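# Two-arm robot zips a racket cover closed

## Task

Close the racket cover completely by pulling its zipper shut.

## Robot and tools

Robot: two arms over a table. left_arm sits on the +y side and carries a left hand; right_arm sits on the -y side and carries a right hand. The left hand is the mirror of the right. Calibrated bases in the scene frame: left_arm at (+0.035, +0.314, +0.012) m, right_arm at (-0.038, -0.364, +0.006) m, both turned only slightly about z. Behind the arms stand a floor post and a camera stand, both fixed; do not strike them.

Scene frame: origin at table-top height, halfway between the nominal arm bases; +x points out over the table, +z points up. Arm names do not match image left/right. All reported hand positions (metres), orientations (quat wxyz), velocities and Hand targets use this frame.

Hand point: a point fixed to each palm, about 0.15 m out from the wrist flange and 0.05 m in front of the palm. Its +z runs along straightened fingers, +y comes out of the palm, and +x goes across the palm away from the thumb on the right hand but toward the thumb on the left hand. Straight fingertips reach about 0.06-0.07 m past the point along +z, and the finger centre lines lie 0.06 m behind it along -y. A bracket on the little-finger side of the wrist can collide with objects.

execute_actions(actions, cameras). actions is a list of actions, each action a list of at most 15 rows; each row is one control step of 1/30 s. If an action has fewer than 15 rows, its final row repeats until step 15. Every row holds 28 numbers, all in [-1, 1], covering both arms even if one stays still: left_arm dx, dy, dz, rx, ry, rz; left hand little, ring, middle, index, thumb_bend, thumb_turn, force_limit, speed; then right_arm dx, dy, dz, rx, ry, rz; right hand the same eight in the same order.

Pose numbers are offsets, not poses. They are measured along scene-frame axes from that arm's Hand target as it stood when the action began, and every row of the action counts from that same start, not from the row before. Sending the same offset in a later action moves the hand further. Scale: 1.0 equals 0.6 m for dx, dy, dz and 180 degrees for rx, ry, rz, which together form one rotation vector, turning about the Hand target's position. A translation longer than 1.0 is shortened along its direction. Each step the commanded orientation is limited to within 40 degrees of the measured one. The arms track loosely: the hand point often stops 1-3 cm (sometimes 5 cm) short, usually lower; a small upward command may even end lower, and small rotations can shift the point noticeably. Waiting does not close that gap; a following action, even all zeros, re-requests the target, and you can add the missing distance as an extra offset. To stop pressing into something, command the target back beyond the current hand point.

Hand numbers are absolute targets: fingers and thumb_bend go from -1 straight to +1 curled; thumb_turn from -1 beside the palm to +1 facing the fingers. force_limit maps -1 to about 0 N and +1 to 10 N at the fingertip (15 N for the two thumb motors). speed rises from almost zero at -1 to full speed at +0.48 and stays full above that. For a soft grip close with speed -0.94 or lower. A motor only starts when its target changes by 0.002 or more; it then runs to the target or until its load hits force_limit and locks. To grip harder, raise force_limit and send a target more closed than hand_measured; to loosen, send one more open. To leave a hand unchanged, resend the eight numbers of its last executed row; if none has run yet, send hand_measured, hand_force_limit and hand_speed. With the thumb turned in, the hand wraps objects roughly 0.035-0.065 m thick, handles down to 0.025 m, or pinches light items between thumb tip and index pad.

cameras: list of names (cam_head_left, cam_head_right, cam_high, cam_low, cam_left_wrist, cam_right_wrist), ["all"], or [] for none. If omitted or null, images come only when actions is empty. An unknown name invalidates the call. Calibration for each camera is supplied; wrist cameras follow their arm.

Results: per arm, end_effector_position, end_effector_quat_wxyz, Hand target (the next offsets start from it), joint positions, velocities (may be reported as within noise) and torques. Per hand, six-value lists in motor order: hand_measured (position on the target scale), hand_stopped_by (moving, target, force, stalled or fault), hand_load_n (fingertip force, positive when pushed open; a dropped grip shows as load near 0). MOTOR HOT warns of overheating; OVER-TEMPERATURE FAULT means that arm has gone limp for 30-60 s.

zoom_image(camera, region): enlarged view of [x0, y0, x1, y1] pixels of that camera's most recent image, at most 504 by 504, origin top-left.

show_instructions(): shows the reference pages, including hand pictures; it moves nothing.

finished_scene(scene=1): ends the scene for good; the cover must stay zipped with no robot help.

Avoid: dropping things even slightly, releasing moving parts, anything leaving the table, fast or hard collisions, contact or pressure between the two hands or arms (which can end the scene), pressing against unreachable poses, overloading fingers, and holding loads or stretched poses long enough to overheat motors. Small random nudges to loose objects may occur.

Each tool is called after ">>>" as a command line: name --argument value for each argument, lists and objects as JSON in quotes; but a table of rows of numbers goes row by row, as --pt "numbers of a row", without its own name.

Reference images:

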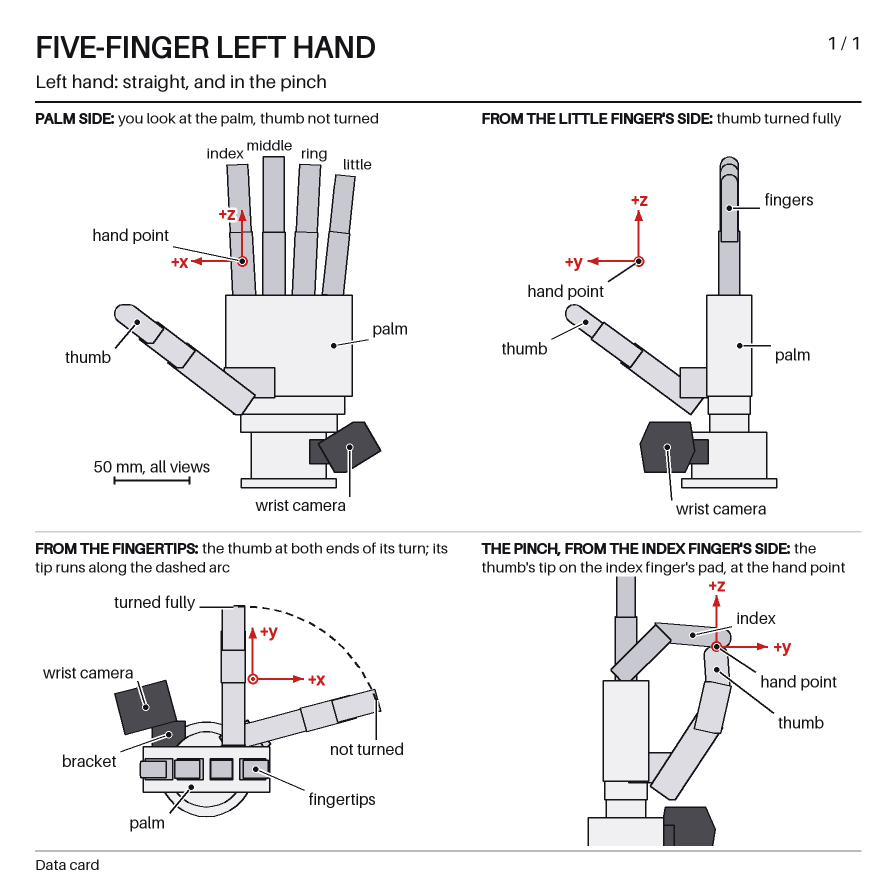

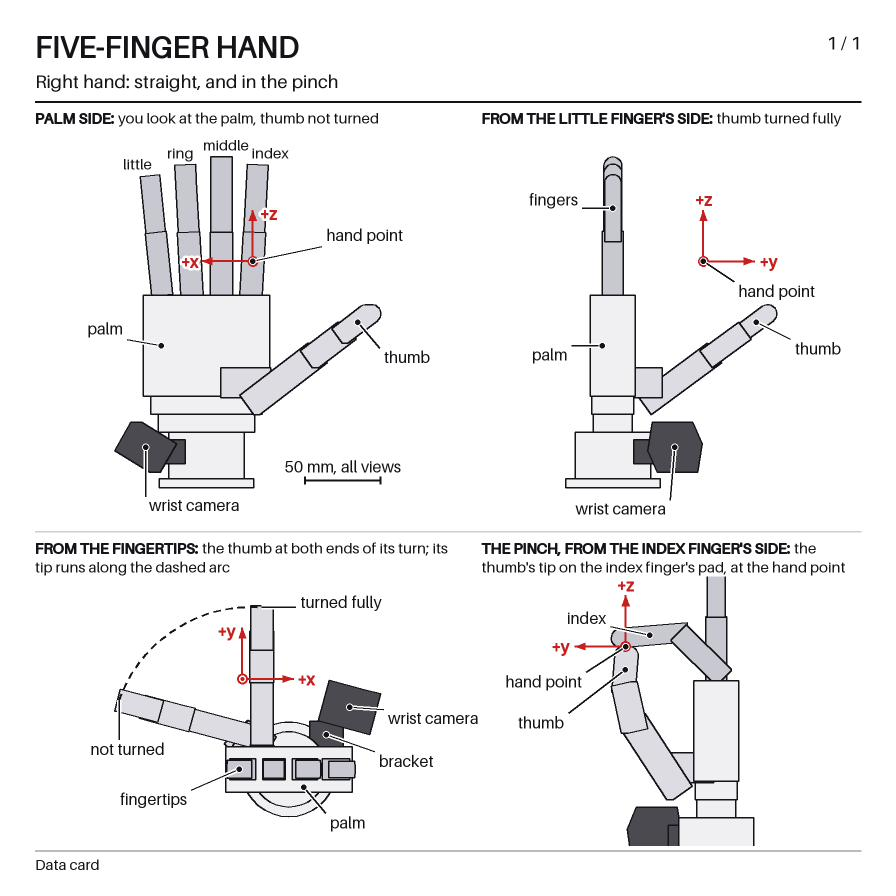

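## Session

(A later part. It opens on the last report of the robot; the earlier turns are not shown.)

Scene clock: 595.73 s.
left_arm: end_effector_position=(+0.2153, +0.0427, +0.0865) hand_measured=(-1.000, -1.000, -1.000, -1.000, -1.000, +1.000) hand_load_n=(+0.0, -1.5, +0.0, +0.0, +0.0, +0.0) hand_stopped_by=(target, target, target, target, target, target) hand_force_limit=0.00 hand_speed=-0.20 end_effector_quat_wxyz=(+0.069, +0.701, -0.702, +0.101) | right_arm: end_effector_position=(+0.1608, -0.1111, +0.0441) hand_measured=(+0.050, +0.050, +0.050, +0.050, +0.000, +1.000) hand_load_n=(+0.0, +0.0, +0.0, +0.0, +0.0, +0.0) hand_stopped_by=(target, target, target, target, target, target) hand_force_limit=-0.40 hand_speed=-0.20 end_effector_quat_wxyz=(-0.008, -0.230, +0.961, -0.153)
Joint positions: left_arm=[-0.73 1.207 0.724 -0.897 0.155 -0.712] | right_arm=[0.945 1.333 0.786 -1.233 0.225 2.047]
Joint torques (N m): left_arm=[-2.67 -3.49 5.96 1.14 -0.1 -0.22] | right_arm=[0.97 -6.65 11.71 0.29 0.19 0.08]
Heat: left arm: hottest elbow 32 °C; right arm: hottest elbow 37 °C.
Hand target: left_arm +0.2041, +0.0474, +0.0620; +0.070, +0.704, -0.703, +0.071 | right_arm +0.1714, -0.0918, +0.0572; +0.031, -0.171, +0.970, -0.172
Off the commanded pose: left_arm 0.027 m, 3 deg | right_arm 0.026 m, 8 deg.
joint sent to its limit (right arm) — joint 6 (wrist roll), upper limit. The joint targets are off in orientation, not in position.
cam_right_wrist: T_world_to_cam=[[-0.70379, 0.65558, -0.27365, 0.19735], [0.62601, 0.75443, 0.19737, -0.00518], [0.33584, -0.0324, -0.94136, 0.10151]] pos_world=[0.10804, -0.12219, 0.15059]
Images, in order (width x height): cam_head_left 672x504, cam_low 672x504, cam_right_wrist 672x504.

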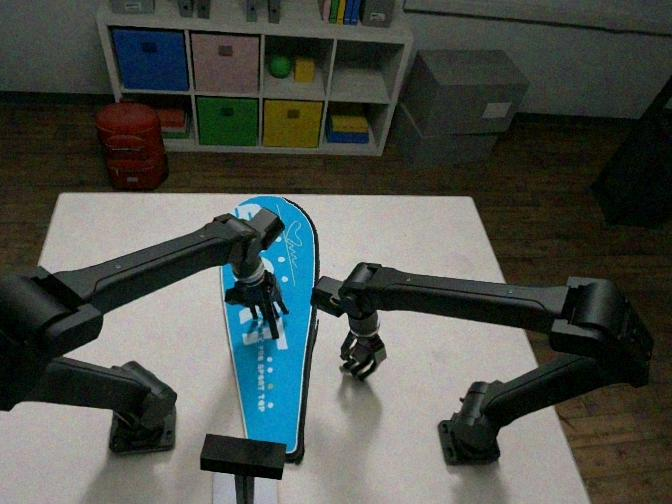

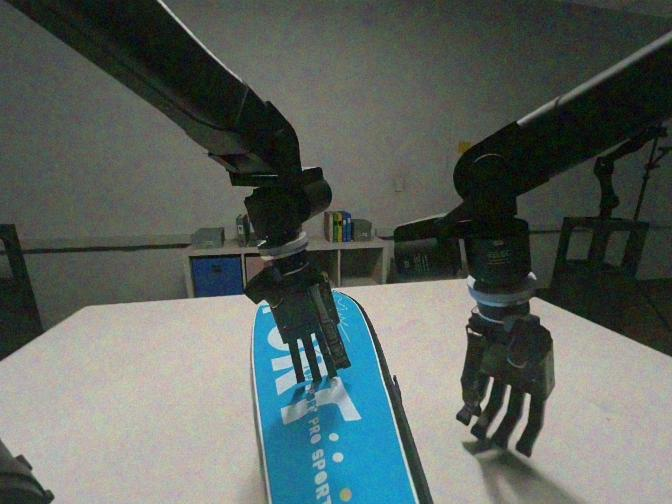

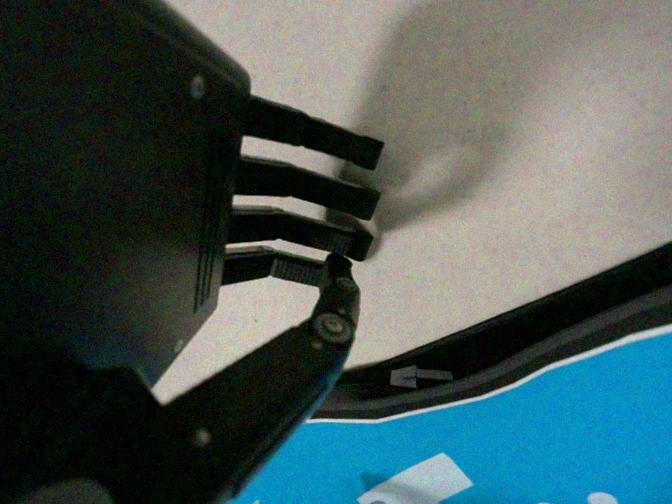

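>>> execute_actions --actions '[[[0.0,0,0,0,0,0,-1,-1,-1,-1,-1,1,0,-0.2,0.01,0.045,-0.015,0,0,0,0.05,0.05,0.05,0.05,0,1,-0.4,-0.2]],[[0.0,0,0,0,0,0,-1,-1,-1,-1,-1,1,0,-0.2,0.003,0.025,-0.007,0,0,0,0.05,0.05,0.05,0.05,0,1,-0.4,-0.2]]]' --cameras '["cam_right_wrist","cam_low"]'

>>> zoom_image --camera "cam_right_wrist" --region '[280, 200, 440, 360]'

>>> zoom_image --camera "cam_low" --region '[370, 350, 570, 500]'

Scene clock: 604.77 s.
left_arm: end_effector_position=(+0.2153, +0.0427, +0.0865) hand_measured=(-1.000, -1.000, -1.000, -1.000, -1.000, +1.000) hand_load_n=(+0.0, -1.5, -0.5, +0.0, +0.0, +0.0) hand_stopped_by=(target, target, target, target, target, target) hand_force_limit=0.00 hand_speed=-0.20 end_effector_quat_wxyz=(+0.069, +0.701, -0.702, +0.101) | right_arm: end_effector_position=(+0.1700, -0.0691, +0.0325) hand_measured=(+0.050, +0.050, +0.050, +0.050, +0.000, +1.000) hand_load_n=(+0.0, +0.0, +0.0, +0.0, +0.0, +0.0) hand_stopped_by=(target, target, target, target, target, target) hand_force_limit=-0.40 hand_speed=-0.20 end_effector_quat_wxyz=(-0.010, -0.248, +0.958, -0.145)
Joint positions: left_arm=[-0.73 1.207 0.724 -0.897 0.155 -0.712] | right_arm=[0.984 1.453 0.869 -1.195 0.206 2.048]
Joint torques (N m): left_arm=[-2.61 -3.49 5.96 1.14 -0.09 -0.22] | right_arm=[0.97 -8.23 11.44 0.24 0.17 0.08]
Heat: left arm: hottest elbow 32 °C; right arm: hottest elbow 36 °C.
Hand target: left_arm +0.2041, +0.0474, +0.0620; +0.070, +0.704, -0.703, +0.071 | right_arm +0.1791, -0.0498, +0.0440; +0.031, -0.171, +0.970, -0.172
Off the commanded pose: left_arm 0.027 m, 3 deg | right_arm 0.024 m, 11 deg.
joint sent to its limit (right arm) — joint 6 (wrist roll), upper limit. The joint targets are off in orientation, not in position.
cam_right_wrist: T_world_to_cam=[[-0.73001, 0.63403, -0.25515, 0.17545], [0.60202, 0.77327, 0.19907, -0.03506], [0.32351, -0.00828, -0.94619, 0.09275]] pos_world=[0.11918, -0.08336, 0.1395]
Images, in order (width x height): cam_low 672x504, cam_right_wrist 672x504.

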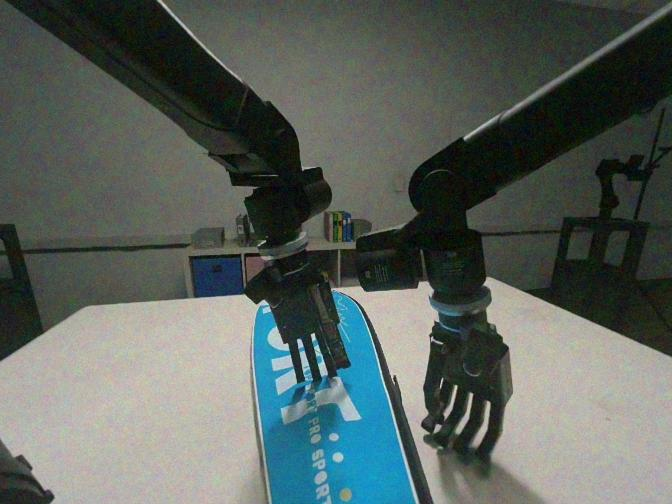

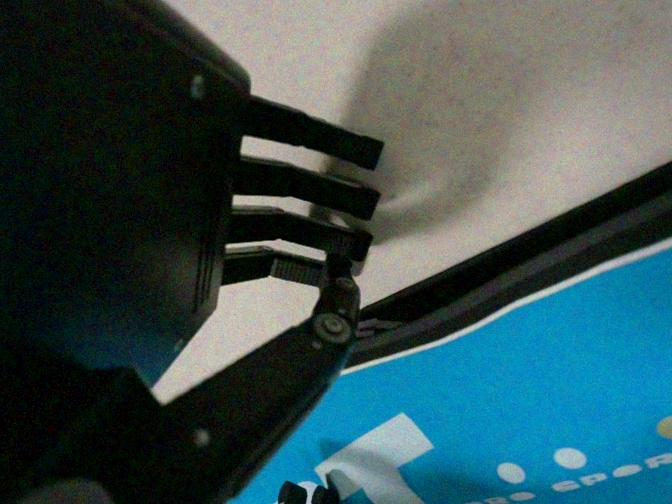

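Scaled by 3.150.

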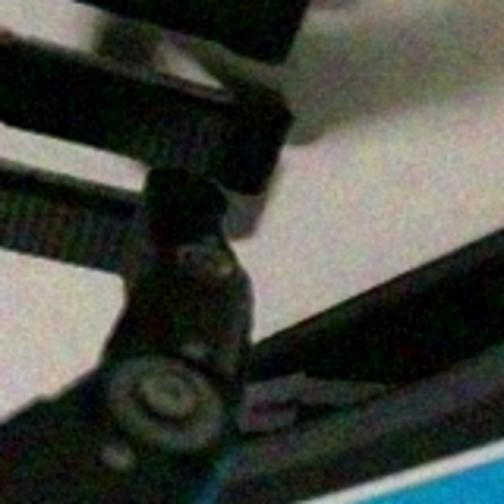

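Scaled by 2.520.

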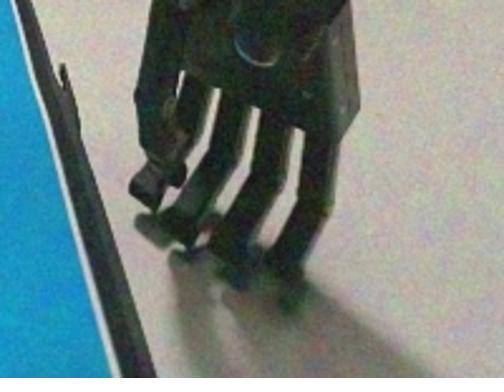

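>>> execute_actions --actions '[[[0.0,0,0,0,0,0,-1,-1,-1,-1,-1,1,0,-0.2,0.008,0.045,-0.007,0,0,0,0.05,0.05,0.05,0.05,0,1,-0.4,-0.2]]]' --cameras '["cam_right_wrist","cam_low"]'

>>> zoom_image --camera "cam_right_wrist" --region '[280, 200, 440, 360]'

>>> zoom_image --camera "cam_low" --region '[370, 350, 520, 460]'

Scene clock: 608.77 s.
left_arm: end_effector_position=(+0.2153, +0.0427, +0.0865) hand_measured=(-1.000, -1.000, -1.000, -1.000, -1.000, +1.000) hand_load_n=(+0.0, -1.5, -0.5, +0.0, -0.5, +0.0) hand_stopped_by=(target, target, target, target, target, target) hand_force_limit=0.00 hand_speed=-0.20 end_effector_quat_wxyz=(+0.069, +0.701, -0.702, +0.101) | right_arm: end_effector_position=(+0.1753, -0.0418, +0.0276) hand_measured=(+0.050, +0.050, +0.050, +0.050, +0.000, +1.000) hand_load_n=(+0.0, +0.0, +0.0, +0.0, +0.0, +0.0) hand_stopped_by=(target, target, target, target, target, target) hand_force_limit=-0.40 hand_speed=-0.20 end_effector_quat_wxyz=(-0.013, -0.259, +0.955, -0.141)
Joint positions: left_arm=[-0.73 1.207 0.724 -0.897 0.155 -0.712] | right_arm=[1.007 1.524 0.933 -1.188 0.195 2.048]
Joint torques (N m): left_arm=[-2.67 -3.49 5.97 1.16 -0.1 -0.22] | right_arm=[0.91 -9.58 11.45 0.1 0.22 0.08]
Heat: left arm: hottest elbow 32 °C; right arm: hottest elbow 36 °C.
Hand target: left_arm +0.2041, +0.0474, +0.0620; +0.070, +0.704, -0.703, +0.071 | right_arm +0.1840, -0.0228, +0.0399; +0.031, -0.171, +0.970, -0.172
Off the commanded pose: left_arm 0.027 m, 3 deg | right_arm 0.024 m, 12 deg.
joint sent to its limit (right arm) — joint 6 (wrist roll), upper limit. The joint targets are off in orientation, not in position.
cam_right_wrist: T_world_to_cam=[[-0.74549, 0.62008, -0.24442, 0.16264], [0.58768, 0.78453, 0.19784, -0.05544], [0.31443, 0.00384, -0.94927, 0.0888]] pos_world=[0.1259, -0.05769, 0.13501]
Images, in order (width x height): cam_low 672x504, cam_right_wrist 672x504.

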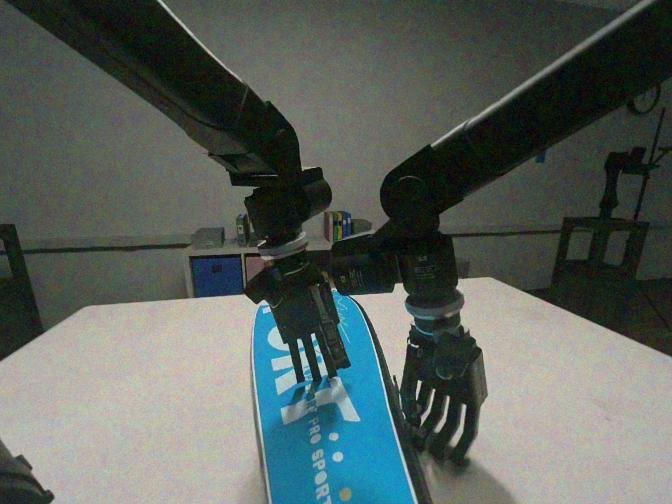

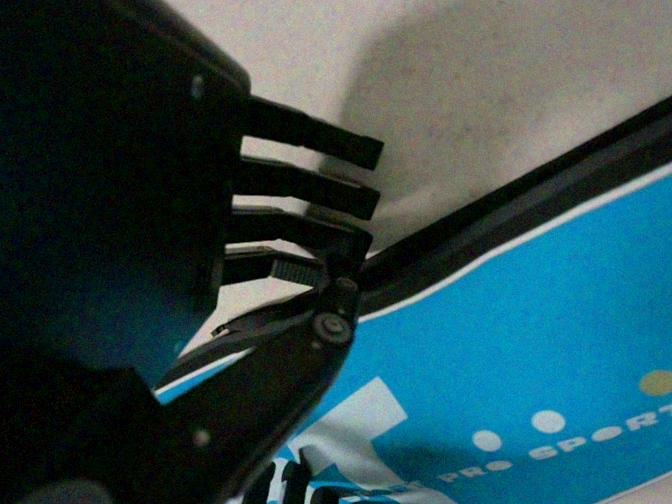

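Scaled by 3.150.

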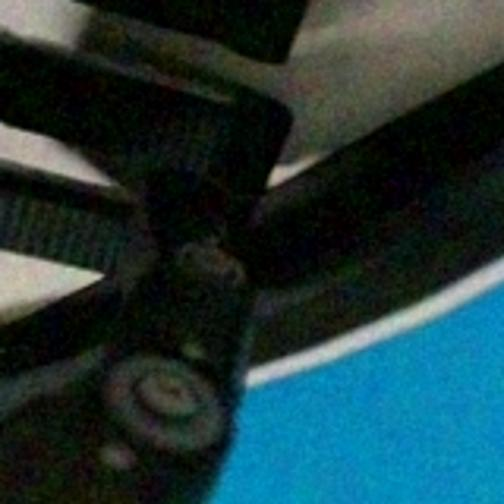

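Scaled by 3.360.

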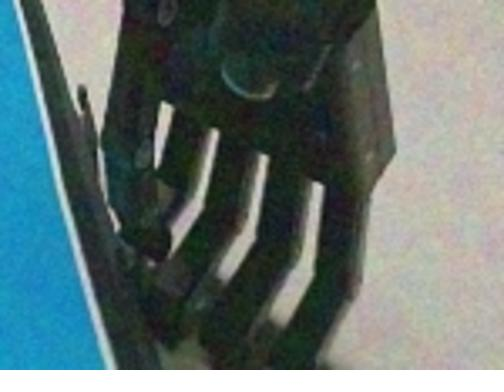

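>>> zoom_image --camera "cam_right_wrist" --region '[325, 240, 405, 310]'

Scaled by 6.300.

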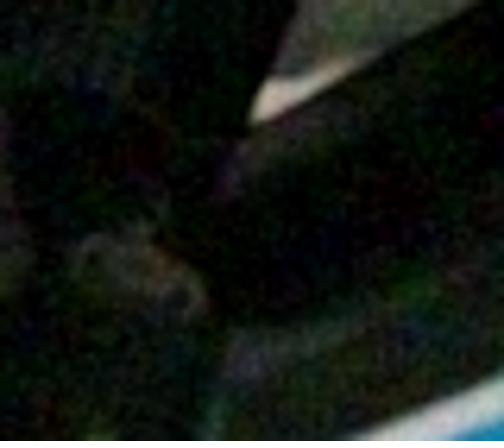

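>>> execute_actions --actions '[[[0.0,0,0,0,0,0,-1,-1,-1,-1,-1,1,0,-0.2,0.002,0.022,-0.004,0,0,0,0.05,0.05,0.05,0.05,0,1,-0.4,-0.2]]]' --cameras '["cam_right_wrist","cam_low"]'

>>> zoom_image --camera "cam_right_wrist" --region '[280, 200, 440, 360]'

>>> zoom_image --camera "cam_low" --region '[370, 370, 490, 460]'

Scene clock: 617.77 s.
left_arm: end_effector_position=(+0.2153, +0.0427, +0.0865) hand_measured=(-1.000, -1.000, -1.000, -1.000, -1.000, +1.000) hand_load_n=(+0.0, -1.5, -0.5, +0.0, +0.0, +0.0) hand_stopped_by=(target, target, target, target, target, target) hand_force_limit=0.00 hand_speed=-0.20 end_effector_quat_wxyz=(+0.069, +0.701, -0.702, +0.101) | right_arm: end_effector_position=(+0.1778, -0.0313, +0.0269) hand_measured=(+0.050, +0.050, +0.050, +0.050, +0.000, +1.000) hand_load_n=(+0.0, +0.0, +0.0, +0.0, +0.0, +0.0) hand_stopped_by=(target, target, target, target, target, target) hand_force_limit=-0.40 hand_speed=-0.20 end_effector_quat_wxyz=(-0.012, -0.263, +0.955, -0.140)
Joint positions: left_arm=[-0.73 1.207 0.724 -0.897 0.155 -0.712] | right_arm=[1.016 1.548 0.959 -1.188 0.193 2.048]
Joint torques (N m): left_arm=[-2.67 -3.49 5.97 1.16 -0.1 -0.22] | right_arm=[1.26 -9.29 11.78 0.17 0.07 0.08]
Heat: left arm: hottest elbow 32 °C; right arm: hottest elbow 37 °C.
Hand target: left_arm +0.2041, +0.0474, +0.0620; +0.070, +0.704, -0.703, +0.071 | right_arm +0.1851, -0.0095, +0.0374; +0.031, -0.171, +0.970, -0.172
Off the commanded pose: left_arm 0.027 m, 3 deg | right_arm 0.025 m, 12 deg.
joint sent to its limit (right arm) — joint 6 (wrist roll), upper limit. The joint targets are off in orientation, not in position.
cam_right_wrist: T_world_to_cam=[[-0.75055, 0.61473, -0.24244, 0.15844], [0.58151, 0.78869, 0.19953, -0.06372], [0.31387, 0.00878, -0.94943, 0.08752]] pos_world=[0.1285, -0.04791, 0.13422]
Images, in order (width x height): cam_low 672x504, cam_right_wrist 672x504.

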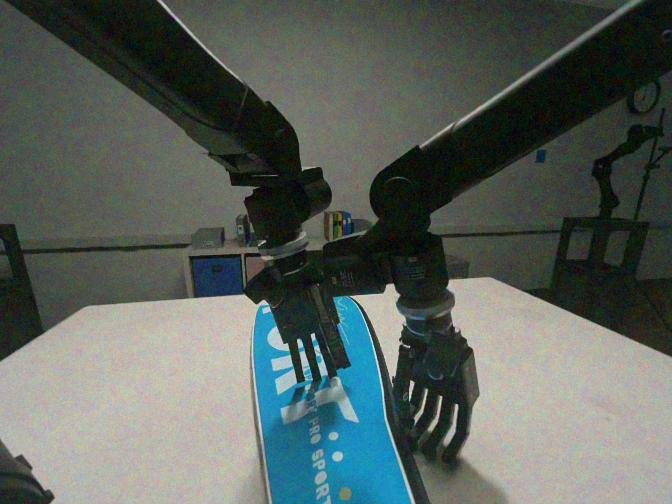

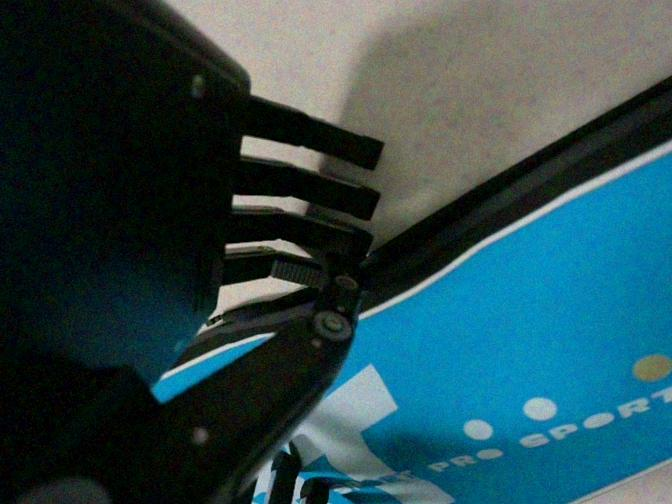

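Scaled by 3.150.

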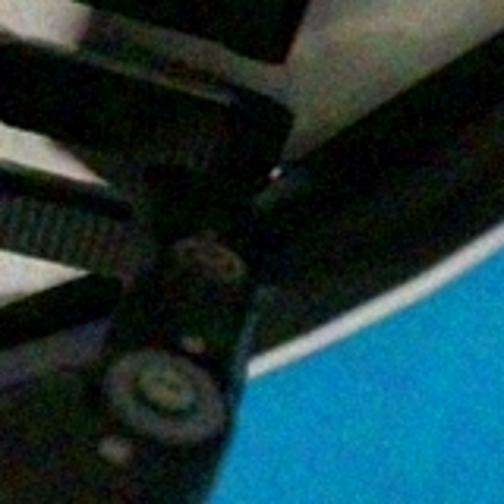

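Scaled by 4.200.

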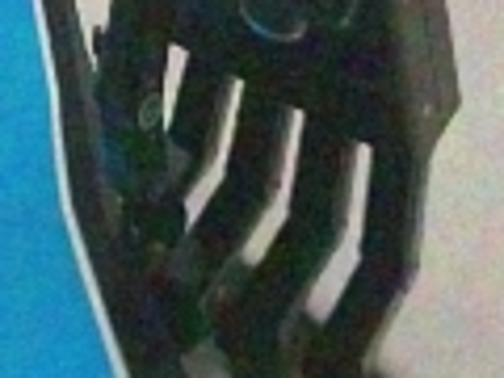

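>>> execute_actions --actions '[]' --cameras '["cam_head_right","cam_right_wrist","cam_head_left"]'

Scene clock: 623.73 s.
left_arm: end_effector_position=(+0.2153, +0.0427, +0.0865) hand_measured=(-1.000, -1.000, -1.000, -1.000, -1.000, +1.000) hand_load_n=(+0.0, -2.0, -0.5, +0.0, +0.0, +0.0) hand_stopped_by=(target, target, target, target, target, target) hand_force_limit=0.00 hand_speed=-0.20 end_effector_quat_wxyz=(+0.069, +0.701, -0.702, +0.101) | right_arm: end_effector_position=(+0.1778, -0.0313, +0.0269) hand_measured=(+0.050, +0.050, +0.050, +0.050, +0.000, +1.000) hand_load_n=(+0.0, +0.0, +0.0, -0.5, +0.0, +0.0) hand_stopped_by=(target, target, target, target, target, target) hand_force_limit=-0.40 hand_speed=-0.20 end_effector_quat_wxyz=(-0.012, -0.263, +0.955, -0.140)
Joint positions: left_arm=[-0.73 1.207 0.724 -0.897 0.155 -0.712] | right_arm=[1.016 1.548 0.959 -1.188 0.193 2.048]
Joint velocities: within noise
Joint torques (N m): left_arm=[-2.67 -3.49 5.97 1.14 -0.1 -0.22] | right_arm=[1.26 -9.23 11.78 0.17 0.07 0.08]
Heat: left arm: hottest elbow 32 °C; right arm: hottest elbow 37 °C.
Hand target: left_arm +0.2041, +0.0474, +0.0620; +0.070, +0.704, -0.703, +0.071 | right_arm +0.1851, -0.0095, +0.0374; +0.031, -0.171, +0.970, -0.172
Off the commanded pose: left_arm 0.027 m, 3 deg | right_arm 0.025 m, 12 deg.
camera_calibration:
cam_right_wrist: T_world_to_cam=[[-0.75055, 0.61473, -0.24244, 0.15844], [0.58151, 0.78869, 0.19953, -0.06372], [0.31387, 0.00878, -0.94943, 0.08752]] pos_world=[0.1285, -0.04791, 0.13422]
Images, in order (width x height): cam_head_left 672x504, cam_head_right 672x504, cam_right_wrist 672x504.

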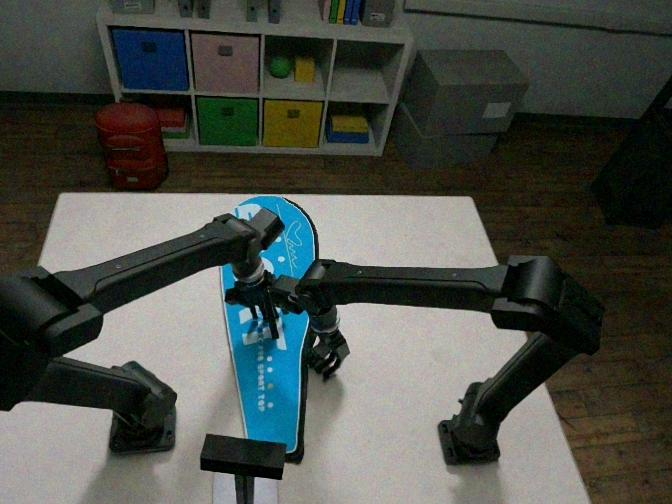

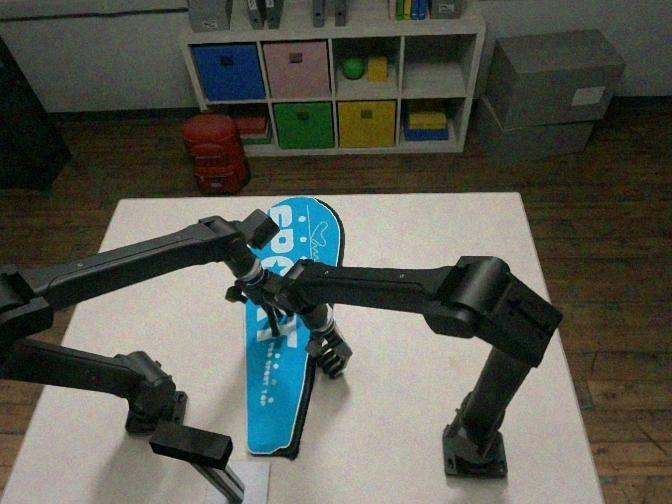

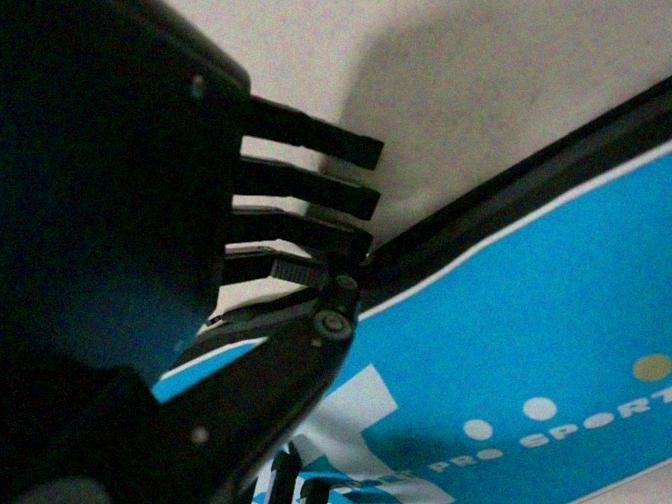

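>>> zoom_image --camera "cam_right_wrist" --region '[220, 190, 480, 350]'

>>> zoom_image --camera "cam_head_right" --region '[280, 310, 380, 400]'

Scaled by 1.938.

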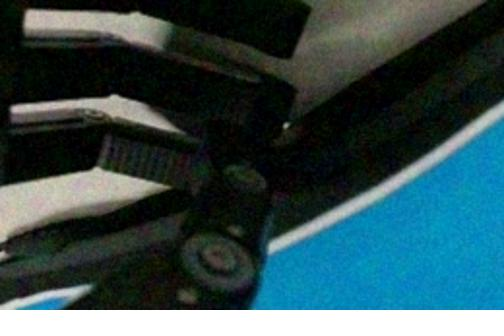

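Scaled by 5.040.

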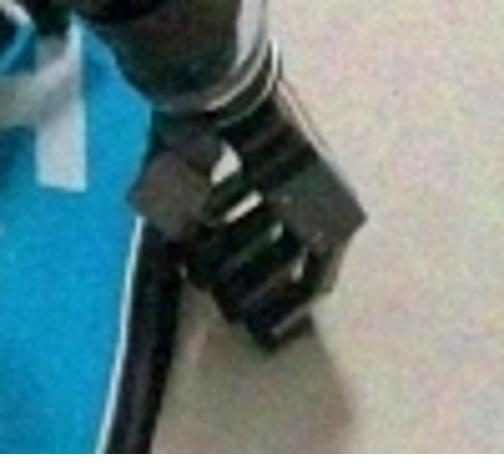

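>>> execute_actions --actions '[[[0,0,0,0,0,0,-1,-1,-1,-1,-1,1,0,-0.2,0,0.004,-0.003,0,0,0,0.3,0.3,0.45,0.45,0,1,-0.3,-0.85]],[[0,0,0,0,0,0,-1,-1,-1,-1,-1,1,0,-0.2,0,0,0,0,0,0,0.3,0.3,0.45,0.45,0,1,-0.3,-0.85]],[[0,0,0,0,0,0,-1,-1,-1,-1,-1,1,0,-0.2,0,0,0,0,0,0,0.3,0.3,0.45,0.45,0,1,-0.3,-0.85]]]' --cameras '["cam_head_right","cam_right_wrist"]'

>>> zoom_image --camera "cam_right_wrist" --region '[220, 190, 480, 350]'

Scene clock: 628.97 s.
left_arm: end_effector_position=(+0.2153, +0.0427, +0.0865) hand_measured=(-1.000, -1.000, -1.000, -1.000, -1.000, +1.000) hand_load_n=(+0.0, -1.5, -0.5, +0.0, +0.0, +0.0) hand_stopped_by=(target, target, target, target, target, target) hand_force_limit=0.00 hand_speed=-0.20 end_effector_quat_wxyz=(+0.069, +0.701, -0.702, +0.101) | right_arm: end_effector_position=(+0.1762, -0.0308, +0.0223) hand_measured=(+0.300, +0.300, +0.242, +0.256, +0.000, +1.000) hand_load_n=(+0.0, +0.5, +4.5, +4.5, +0.0, +0.0) hand_stopped_by=(target, target, force, force, target, target) hand_force_limit=-0.30 hand_speed=-0.85 end_effector_quat_wxyz=(-0.017, -0.264, +0.954, -0.143)
Joint positions: left_arm=[-0.73 1.207 0.724 -0.897 0.155 -0.712] | right_arm=[1.019 1.562 0.961 -1.188 0.191 2.048]
Joint torques (N m): left_arm=[-2.67 -3.43 5.96 1.14 -0.1 -0.22] | right_arm=[1.14 -9.99 11.85 0.27 0.06 0.07]
Heat: left arm: hottest elbow 32 °C; right arm: hottest elbow 37 °C.
Hand target: left_arm +0.2041, +0.0474, +0.0620; +0.070, +0.704, -0.703, +0.071 | right_arm +0.1852, -0.0071, +0.0356; +0.031, -0.171, +0.970, -0.172
Off the commanded pose: left_arm 0.027 m, 3 deg | right_arm 0.029 m, 13 deg.
joint sent to its limit (right arm) — joint 6 (wrist roll), upper limit. The joint targets are off in orientation, not in position.
cam_right_wrist: T_world_to_cam=[[-0.75389, 0.61082, -0.24197, 0.15639], [0.5812, 0.79177, 0.18791, -0.06181], [0.30636, 0.00103, -0.95191, 0.08484]] pos_world=[0.12783, -0.04668, 0.13022]

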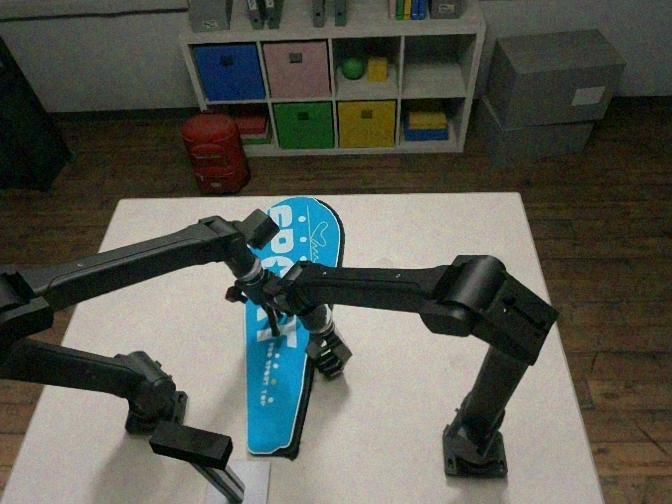

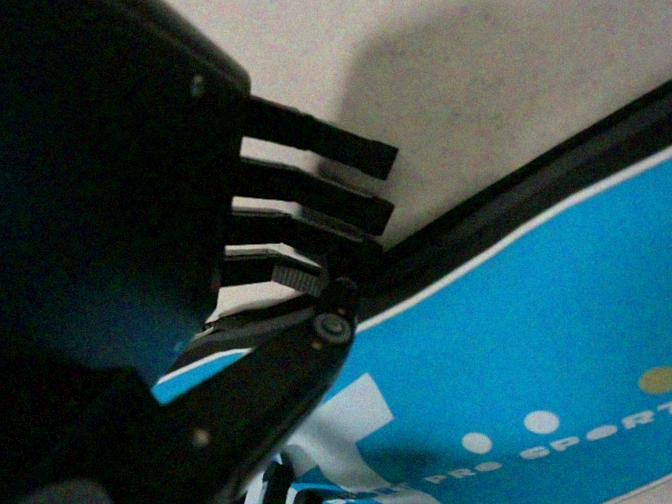

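Scaled by 1.938.

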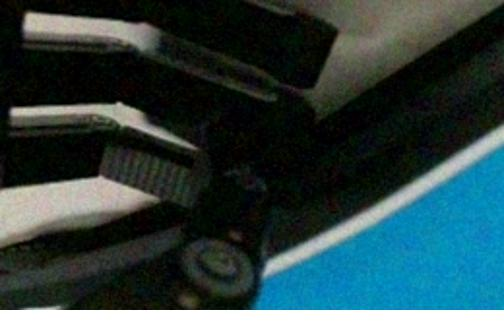

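>>> execute_actions --actions '[[[0,0,0,0,0,0,-1,-1,-1,-1,-1,1,0,-0.2,-0.03,0.007,0,0,0,0,0.3,0.3,0.45,0.45,0,1,-0.3,-0.85]],[[0,0,0,0,0,0,-1,-1,-1,-1,-1,1,0,-0.2,-0.02,0.005,0,0,0,0,0.3,0.3,0.45,0.45,0,1,-0.3,-0.85]]]' --cameras '["cam_head_right","cam_right_wrist"]'

>>> zoom_image --camera "cam_right_wrist" --region '[150, 190, 410, 350]'

>>> zoom_image --camera "cam_head_right" --region '[280, 310, 380, 400]'

Scene clock: 633.77 s.
left_arm: end_effector_position=(+0.2153, +0.0427, +0.0865) hand_measured=(-1.000, -1.000, -1.000, -1.000, -1.000, +1.000) hand_load_n=(+0.0, -1.5, -0.5, -0.5, +0.0, +0.0) hand_stopped_by=(target, target, target, target, target, target) hand_force_limit=0.00 hand_speed=-0.20 end_effector_quat_wxyz=(+0.069, +0.701, -0.702, +0.101) | right_arm: end_effector_position=(+0.1516, -0.0161, +0.0225) hand_measured=(+0.300, +0.300, +0.242, +0.256, +0.000, +1.000) hand_load_n=(+0.0, +0.0, +4.0, +4.5, +0.0, +0.0) hand_stopped_by=(target, target, force, force, target, target) hand_force_limit=-0.30 hand_speed=-0.85 end_effector_quat_wxyz=(-0.024, -0.289, +0.948, -0.131)
Joint positions: left_arm=[-0.73 1.207 0.724 -0.897 0.155 -0.712] | right_arm=[1.075 1.562 0.961 -1.188 0.157 2.049]
Joint torques (N m): left_arm=[-2.67 -3.49 5.96 1.14 -0.1 -0.22] | right_arm=[1.08 -11.22 10.28 0.08 0.03 0.06]
Heat: left arm: hottest elbow 32 °C; right arm: hottest elbow 37 °C.
Hand target: left_arm +0.2041, +0.0474, +0.0620; +0.070, +0.704, -0.703, +0.071 | right_arm +0.1552, +0.0001, +0.0356; +0.031, -0.171, +0.970, -0.172
Off the commanded pose: left_arm 0.027 m, 3 deg | right_arm 0.021 m, 16 deg.
joint sent to its limit (right arm) — joint 6 (wrist roll), upper limit. The joint targets are off in orientation, not in position.
cam_right_wrist: T_world_to_cam=[[-0.78831, 0.57829, -0.21012, 0.13284], [0.54847, 0.81523, 0.18596, -0.05385], [0.27883, 0.03135, -0.95983, 0.09732]] pos_world=[0.10712, -0.03597, 0.13134]

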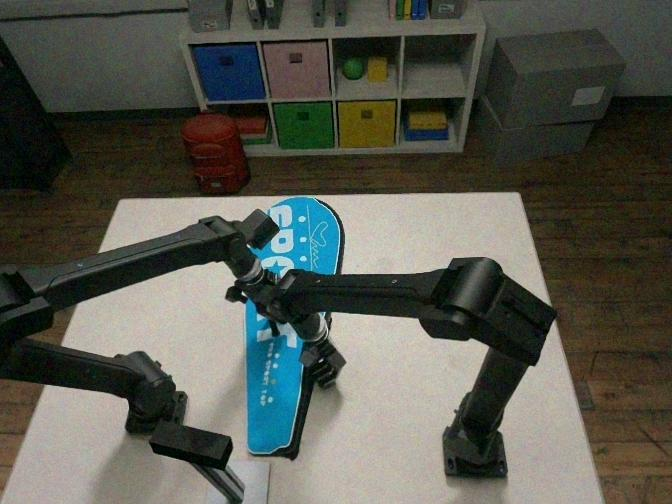

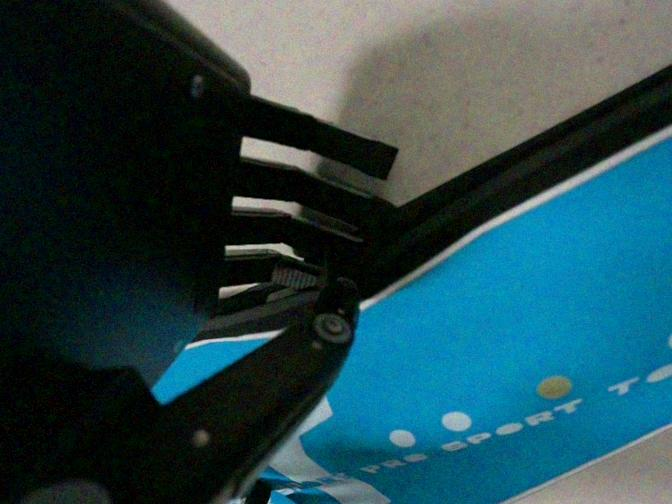

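Scaled by 1.938.

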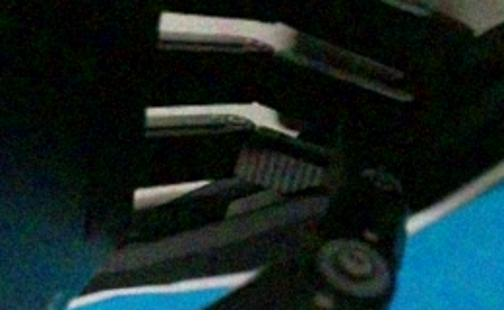

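Scaled by 5.040.

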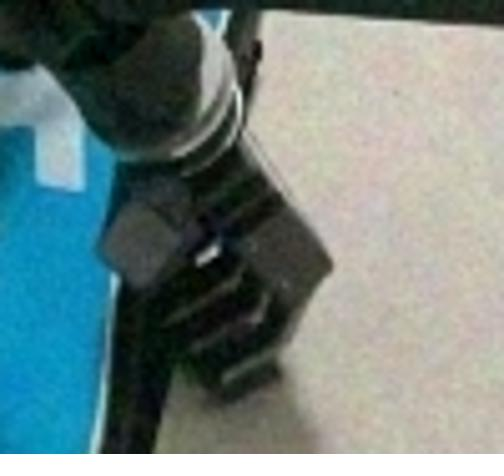

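>>> zoom_image --camera "cam_right_wrist" --region '[200, 250, 320, 350]'

>>> zoom_image --camera "cam_head_right" --region '[310, 300, 350, 340]'

Scaled by 4.200.

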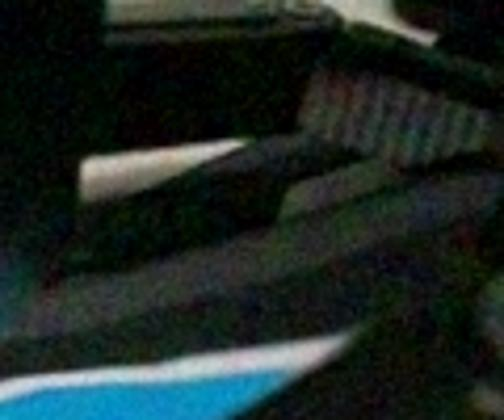

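Scaled by 12.600.

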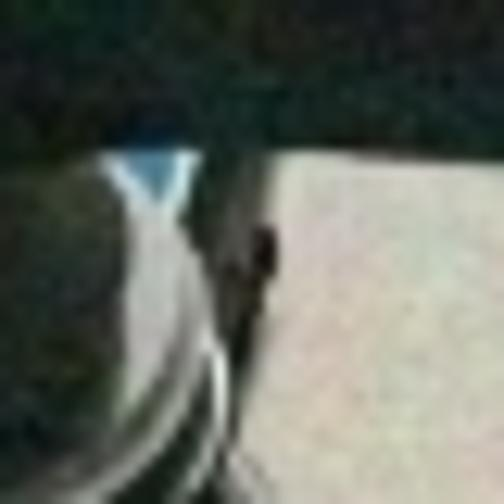

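>>> execute_actions --actions '[[[0,0,0,0,0,0,-1,-1,-1,-1,-1,1,0,-0.2,0,0,0,0,0,0,0.05,0.05,0.05,0.05,0,1,-0.3,-0.2]],[[0,0,0,0,0,0,-1,-1,-1,-1,-1,1,0,-0.2,-0.02,-0.06,0.01,0,0,0,0.05,0.05,0.05,0.05,0,1,-0.3,-0.2]],[[0,0,0,0,0,0,-1,-1,-1,-1,-1,1,0,-0.2,0,-0.03,0.01,0,0,0,0.05,0.05,0.05,0.05,0,1,-0.3,-0.2]]]' --cameras '["cam_head_right","cam_right_wrist"]'

>>> zoom_image --camera "cam_right_wrist" --region '[220, 220, 480, 400]'

>>> zoom_image --camera "cam_head_right" --region '[280, 290, 380, 380]'

Scene clock: 643.33 s.
left_arm: end_effector_position=(+0.2155, +0.0424, +0.0865) hand_measured=(-1.000, -1.000, -1.000, -1.000, -1.000, +1.000) hand_load_n=(+0.0, -1.5, +0.0, +0.0, +0.0, +0.0) hand_stopped_by=(target, target, target, target, target, target) hand_force_limit=0.00 hand_speed=-0.20 end_effector_quat_wxyz=(+0.069, +0.701, -0.702, +0.102) | right_arm: end_effector_position=(+0.1399, -0.0550, +0.0417) hand_measured=(+0.050, +0.050, +0.050, +0.050, +0.000, +1.000) hand_load_n=(+0.0, +0.0, +0.0, +0.0, +0.0, +0.0) hand_stopped_by=(target, target, target, target, target, target) hand_force_limit=-0.30 hand_speed=-0.20 end_effector_quat_wxyz=(-0.011, -0.278, +0.952, -0.124)
Joint positions: left_arm=[-0.73 1.208 0.724 -0.895 0.155 -0.712] | right_arm=[1.055 1.412 0.855 -1.201 0.167 2.051]
Joint torques (N m): left_arm=[-2.67 -3.49 5.98 1.11 -0.11 -0.22] | right_arm=[-0.21 -9 8.62 -0.17 0.24 0.05]
Heat: left arm: hottest elbow 32 °C; right arm: hottest elbow 37 °C.
Hand target: left_arm +0.2041, +0.0473, +0.0620; +0.070, +0.704, -0.703, +0.071 | right_arm +0.1431, -0.0540, +0.0476; +0.031, -0.171, +0.970, -0.172
Off the commanded pose: left_arm 0.027 m, 4 deg | right_arm 0.007 m, 14 deg.
joint sent to its limit (right arm) — joint 6 (wrist roll), upper limit. The joint targets are off in orientation, not in position.
cam_right_wrist: T_world_to_cam=[[-0.77174, 0.59791, -0.21661, 0.14926], [0.55902, 0.80021, 0.21715, -0.02294], [0.30317, 0.04649, -0.9518, 0.11738]] pos_world=[0.09243, -0.07634, 0.14903]

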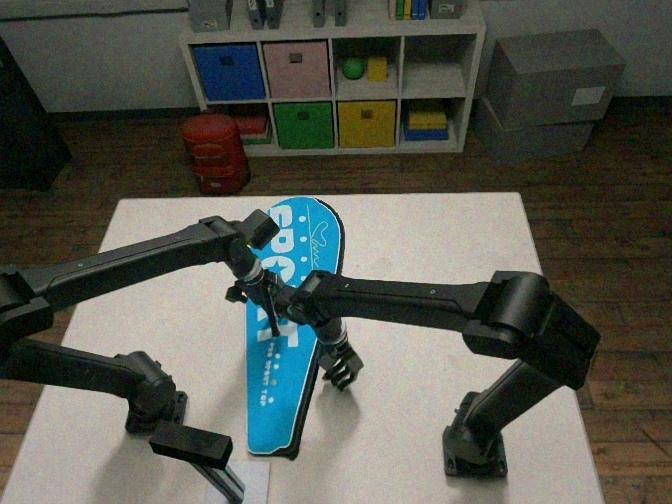

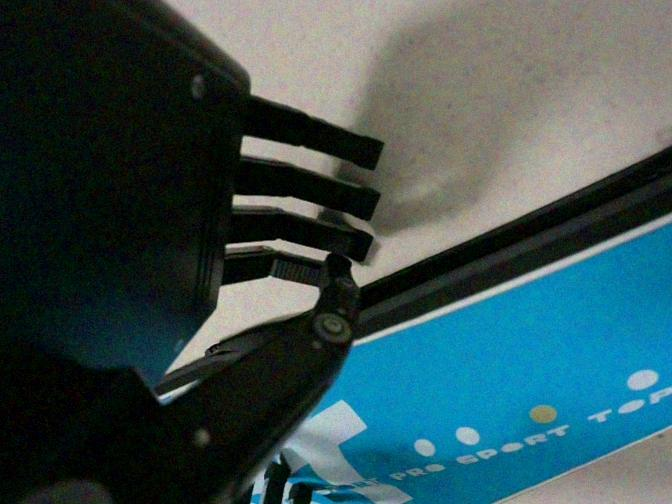

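Scaled by 1.938.

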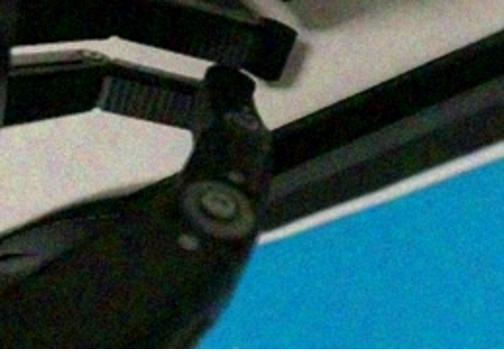

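Scaled by 5.040.

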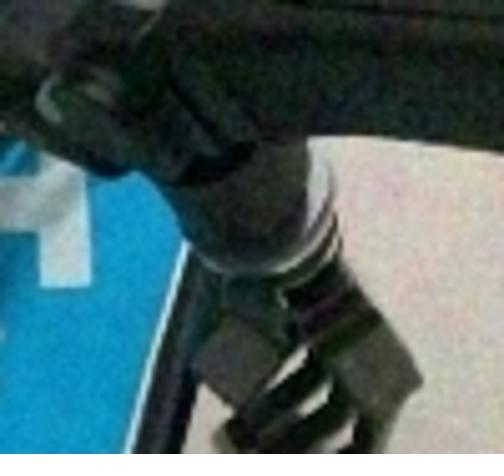

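>>> execute_actions --actions '[[[0,0,0,0,0,0,-1,-1,-1,-1,-1,1,0,-0.2,0.04,-0.05,0.03,0,0,0,0.05,0.05,0.05,0.05,0,1,-0.3,-0.2]],[[0,0,0,0,0,0,-1,-1,-1,-1,-1,1,0,-0.2,0.04,0,0,0,0,0,0.05,0.05,0.05,0.05,-1,1,-0.3,-0.2]]]' --cameras '["cam_head_right","cam_right_wrist"]'

>>> zoom_image --camera "cam_right_wrist" --region '[220, 220, 480, 400]'

>>> zoom_image --camera "cam_head_right" --region '[280, 290, 380, 380]'

Scene clock: 647.40 s.
left_arm: end_effector_position=(+0.2155, +0.0424, +0.0865) hand_measured=(-1.000, -1.000, -1.000, -1.000, -1.000, +1.000) hand_load_n=(+0.0, -2.0, -0.5, +0.0, +0.0, +0.0) hand_stopped_by=(target, target, target, target, target, target) hand_force_limit=0.00 hand_speed=-0.20 end_effector_quat_wxyz=(+0.069, +0.701, -0.702, +0.102) | right_arm: end_effector_position=(+0.1795, -0.0968, +0.0528) hand_measured=(+0.050, +0.050, +0.050, +0.050, -1.000, +1.000) hand_load_n=(+0.0, +0.0, +0.0, +0.0, +0.0, +0.0) hand_stopped_by=(target, target, target, target, target, target) hand_force_limit=-0.30 hand_speed=-0.20 end_effector_quat_wxyz=(+0.002, -0.225, +0.962, -0.155)
Joint positions: left_arm=[-0.73 1.208 0.724 -0.895 0.155 -0.712] | right_arm=[0.937 1.37 0.847 -1.244 0.242 2.051]
Joint torques (N m): left_arm=[-2.67 -3.55 5.97 1.1 -0.11 -0.22] | right_arm=[0.03 -7.41 11.67 -0.08 0.31 0.05]
Heat: left arm: hottest elbow 32 °C; right arm: hottest elbow 37 °C.
Hand target: left_arm +0.2041, +0.0473, +0.0620; +0.070, +0.704, -0.703, +0.071 | right_arm +0.1911, -0.0840, +0.0656; +0.031, -0.171, +0.970, -0.172
Off the commanded pose: left_arm 0.027 m, 4 deg | right_arm 0.022 m, 7 deg.
joint sent to its limit (right arm) — joint 6 (wrist roll), upper limit. The joint targets are off in orientation, not in position.
cam_right_wrist: T_world_to_cam=[[-0.69215, 0.66176, -0.28811, 0.20281], [0.62771, 0.74895, 0.21228, -0.03104], [0.35626, -0.03392, -0.93377, 0.09965]] pos_world=[0.12436, -0.10759, 0.15807]

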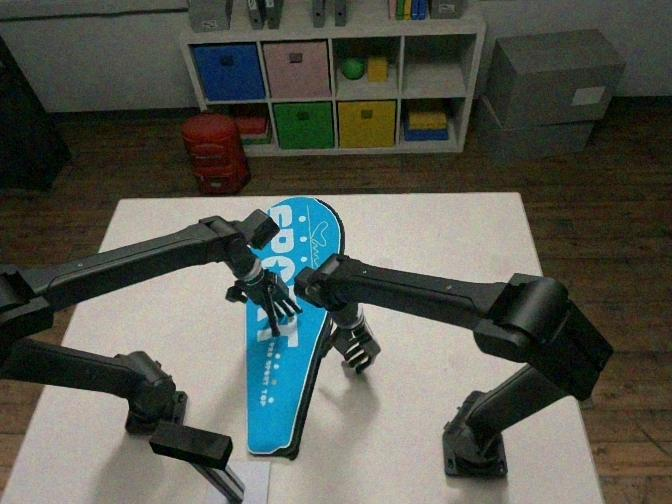

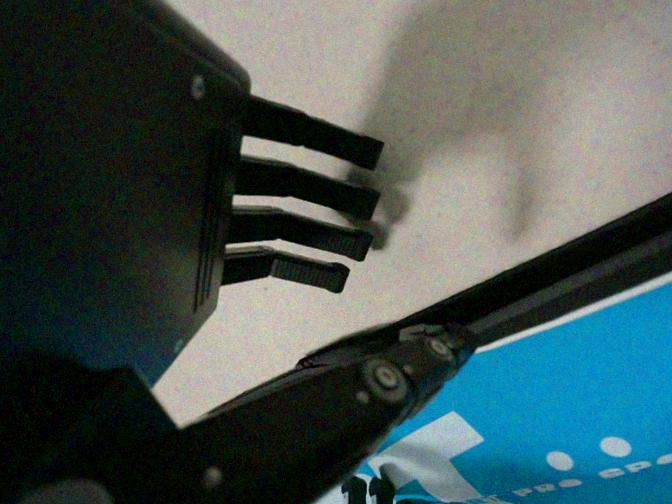

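Scaled by 1.938.

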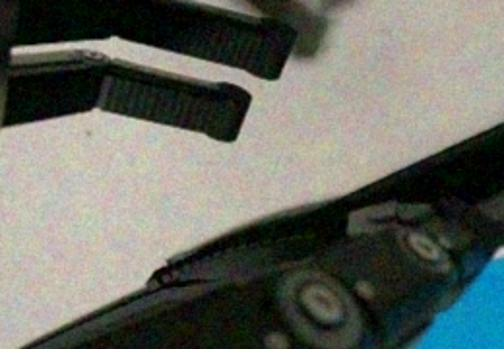

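Scaled by 5.040.

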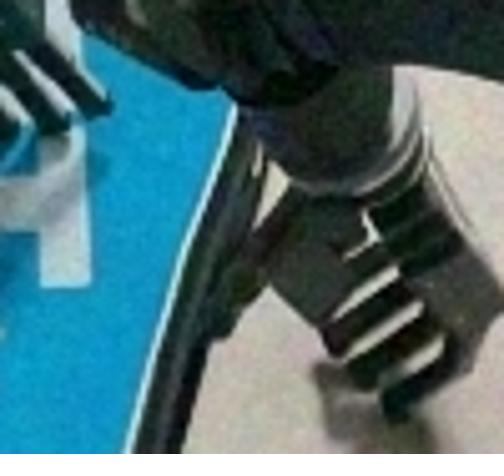

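>>> zoom_image --camera "cam_right_wrist" --region '[280, 290, 480, 390]'

>>> zoom_image --camera "cam_head_right" --region '[310, 305, 350, 345]'

Scaled by 2.520.

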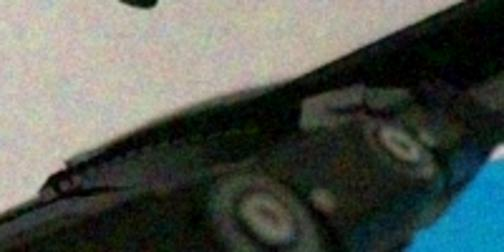

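Scaled by 12.600.

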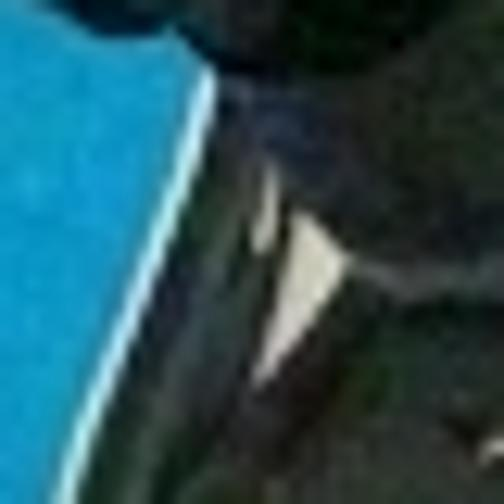

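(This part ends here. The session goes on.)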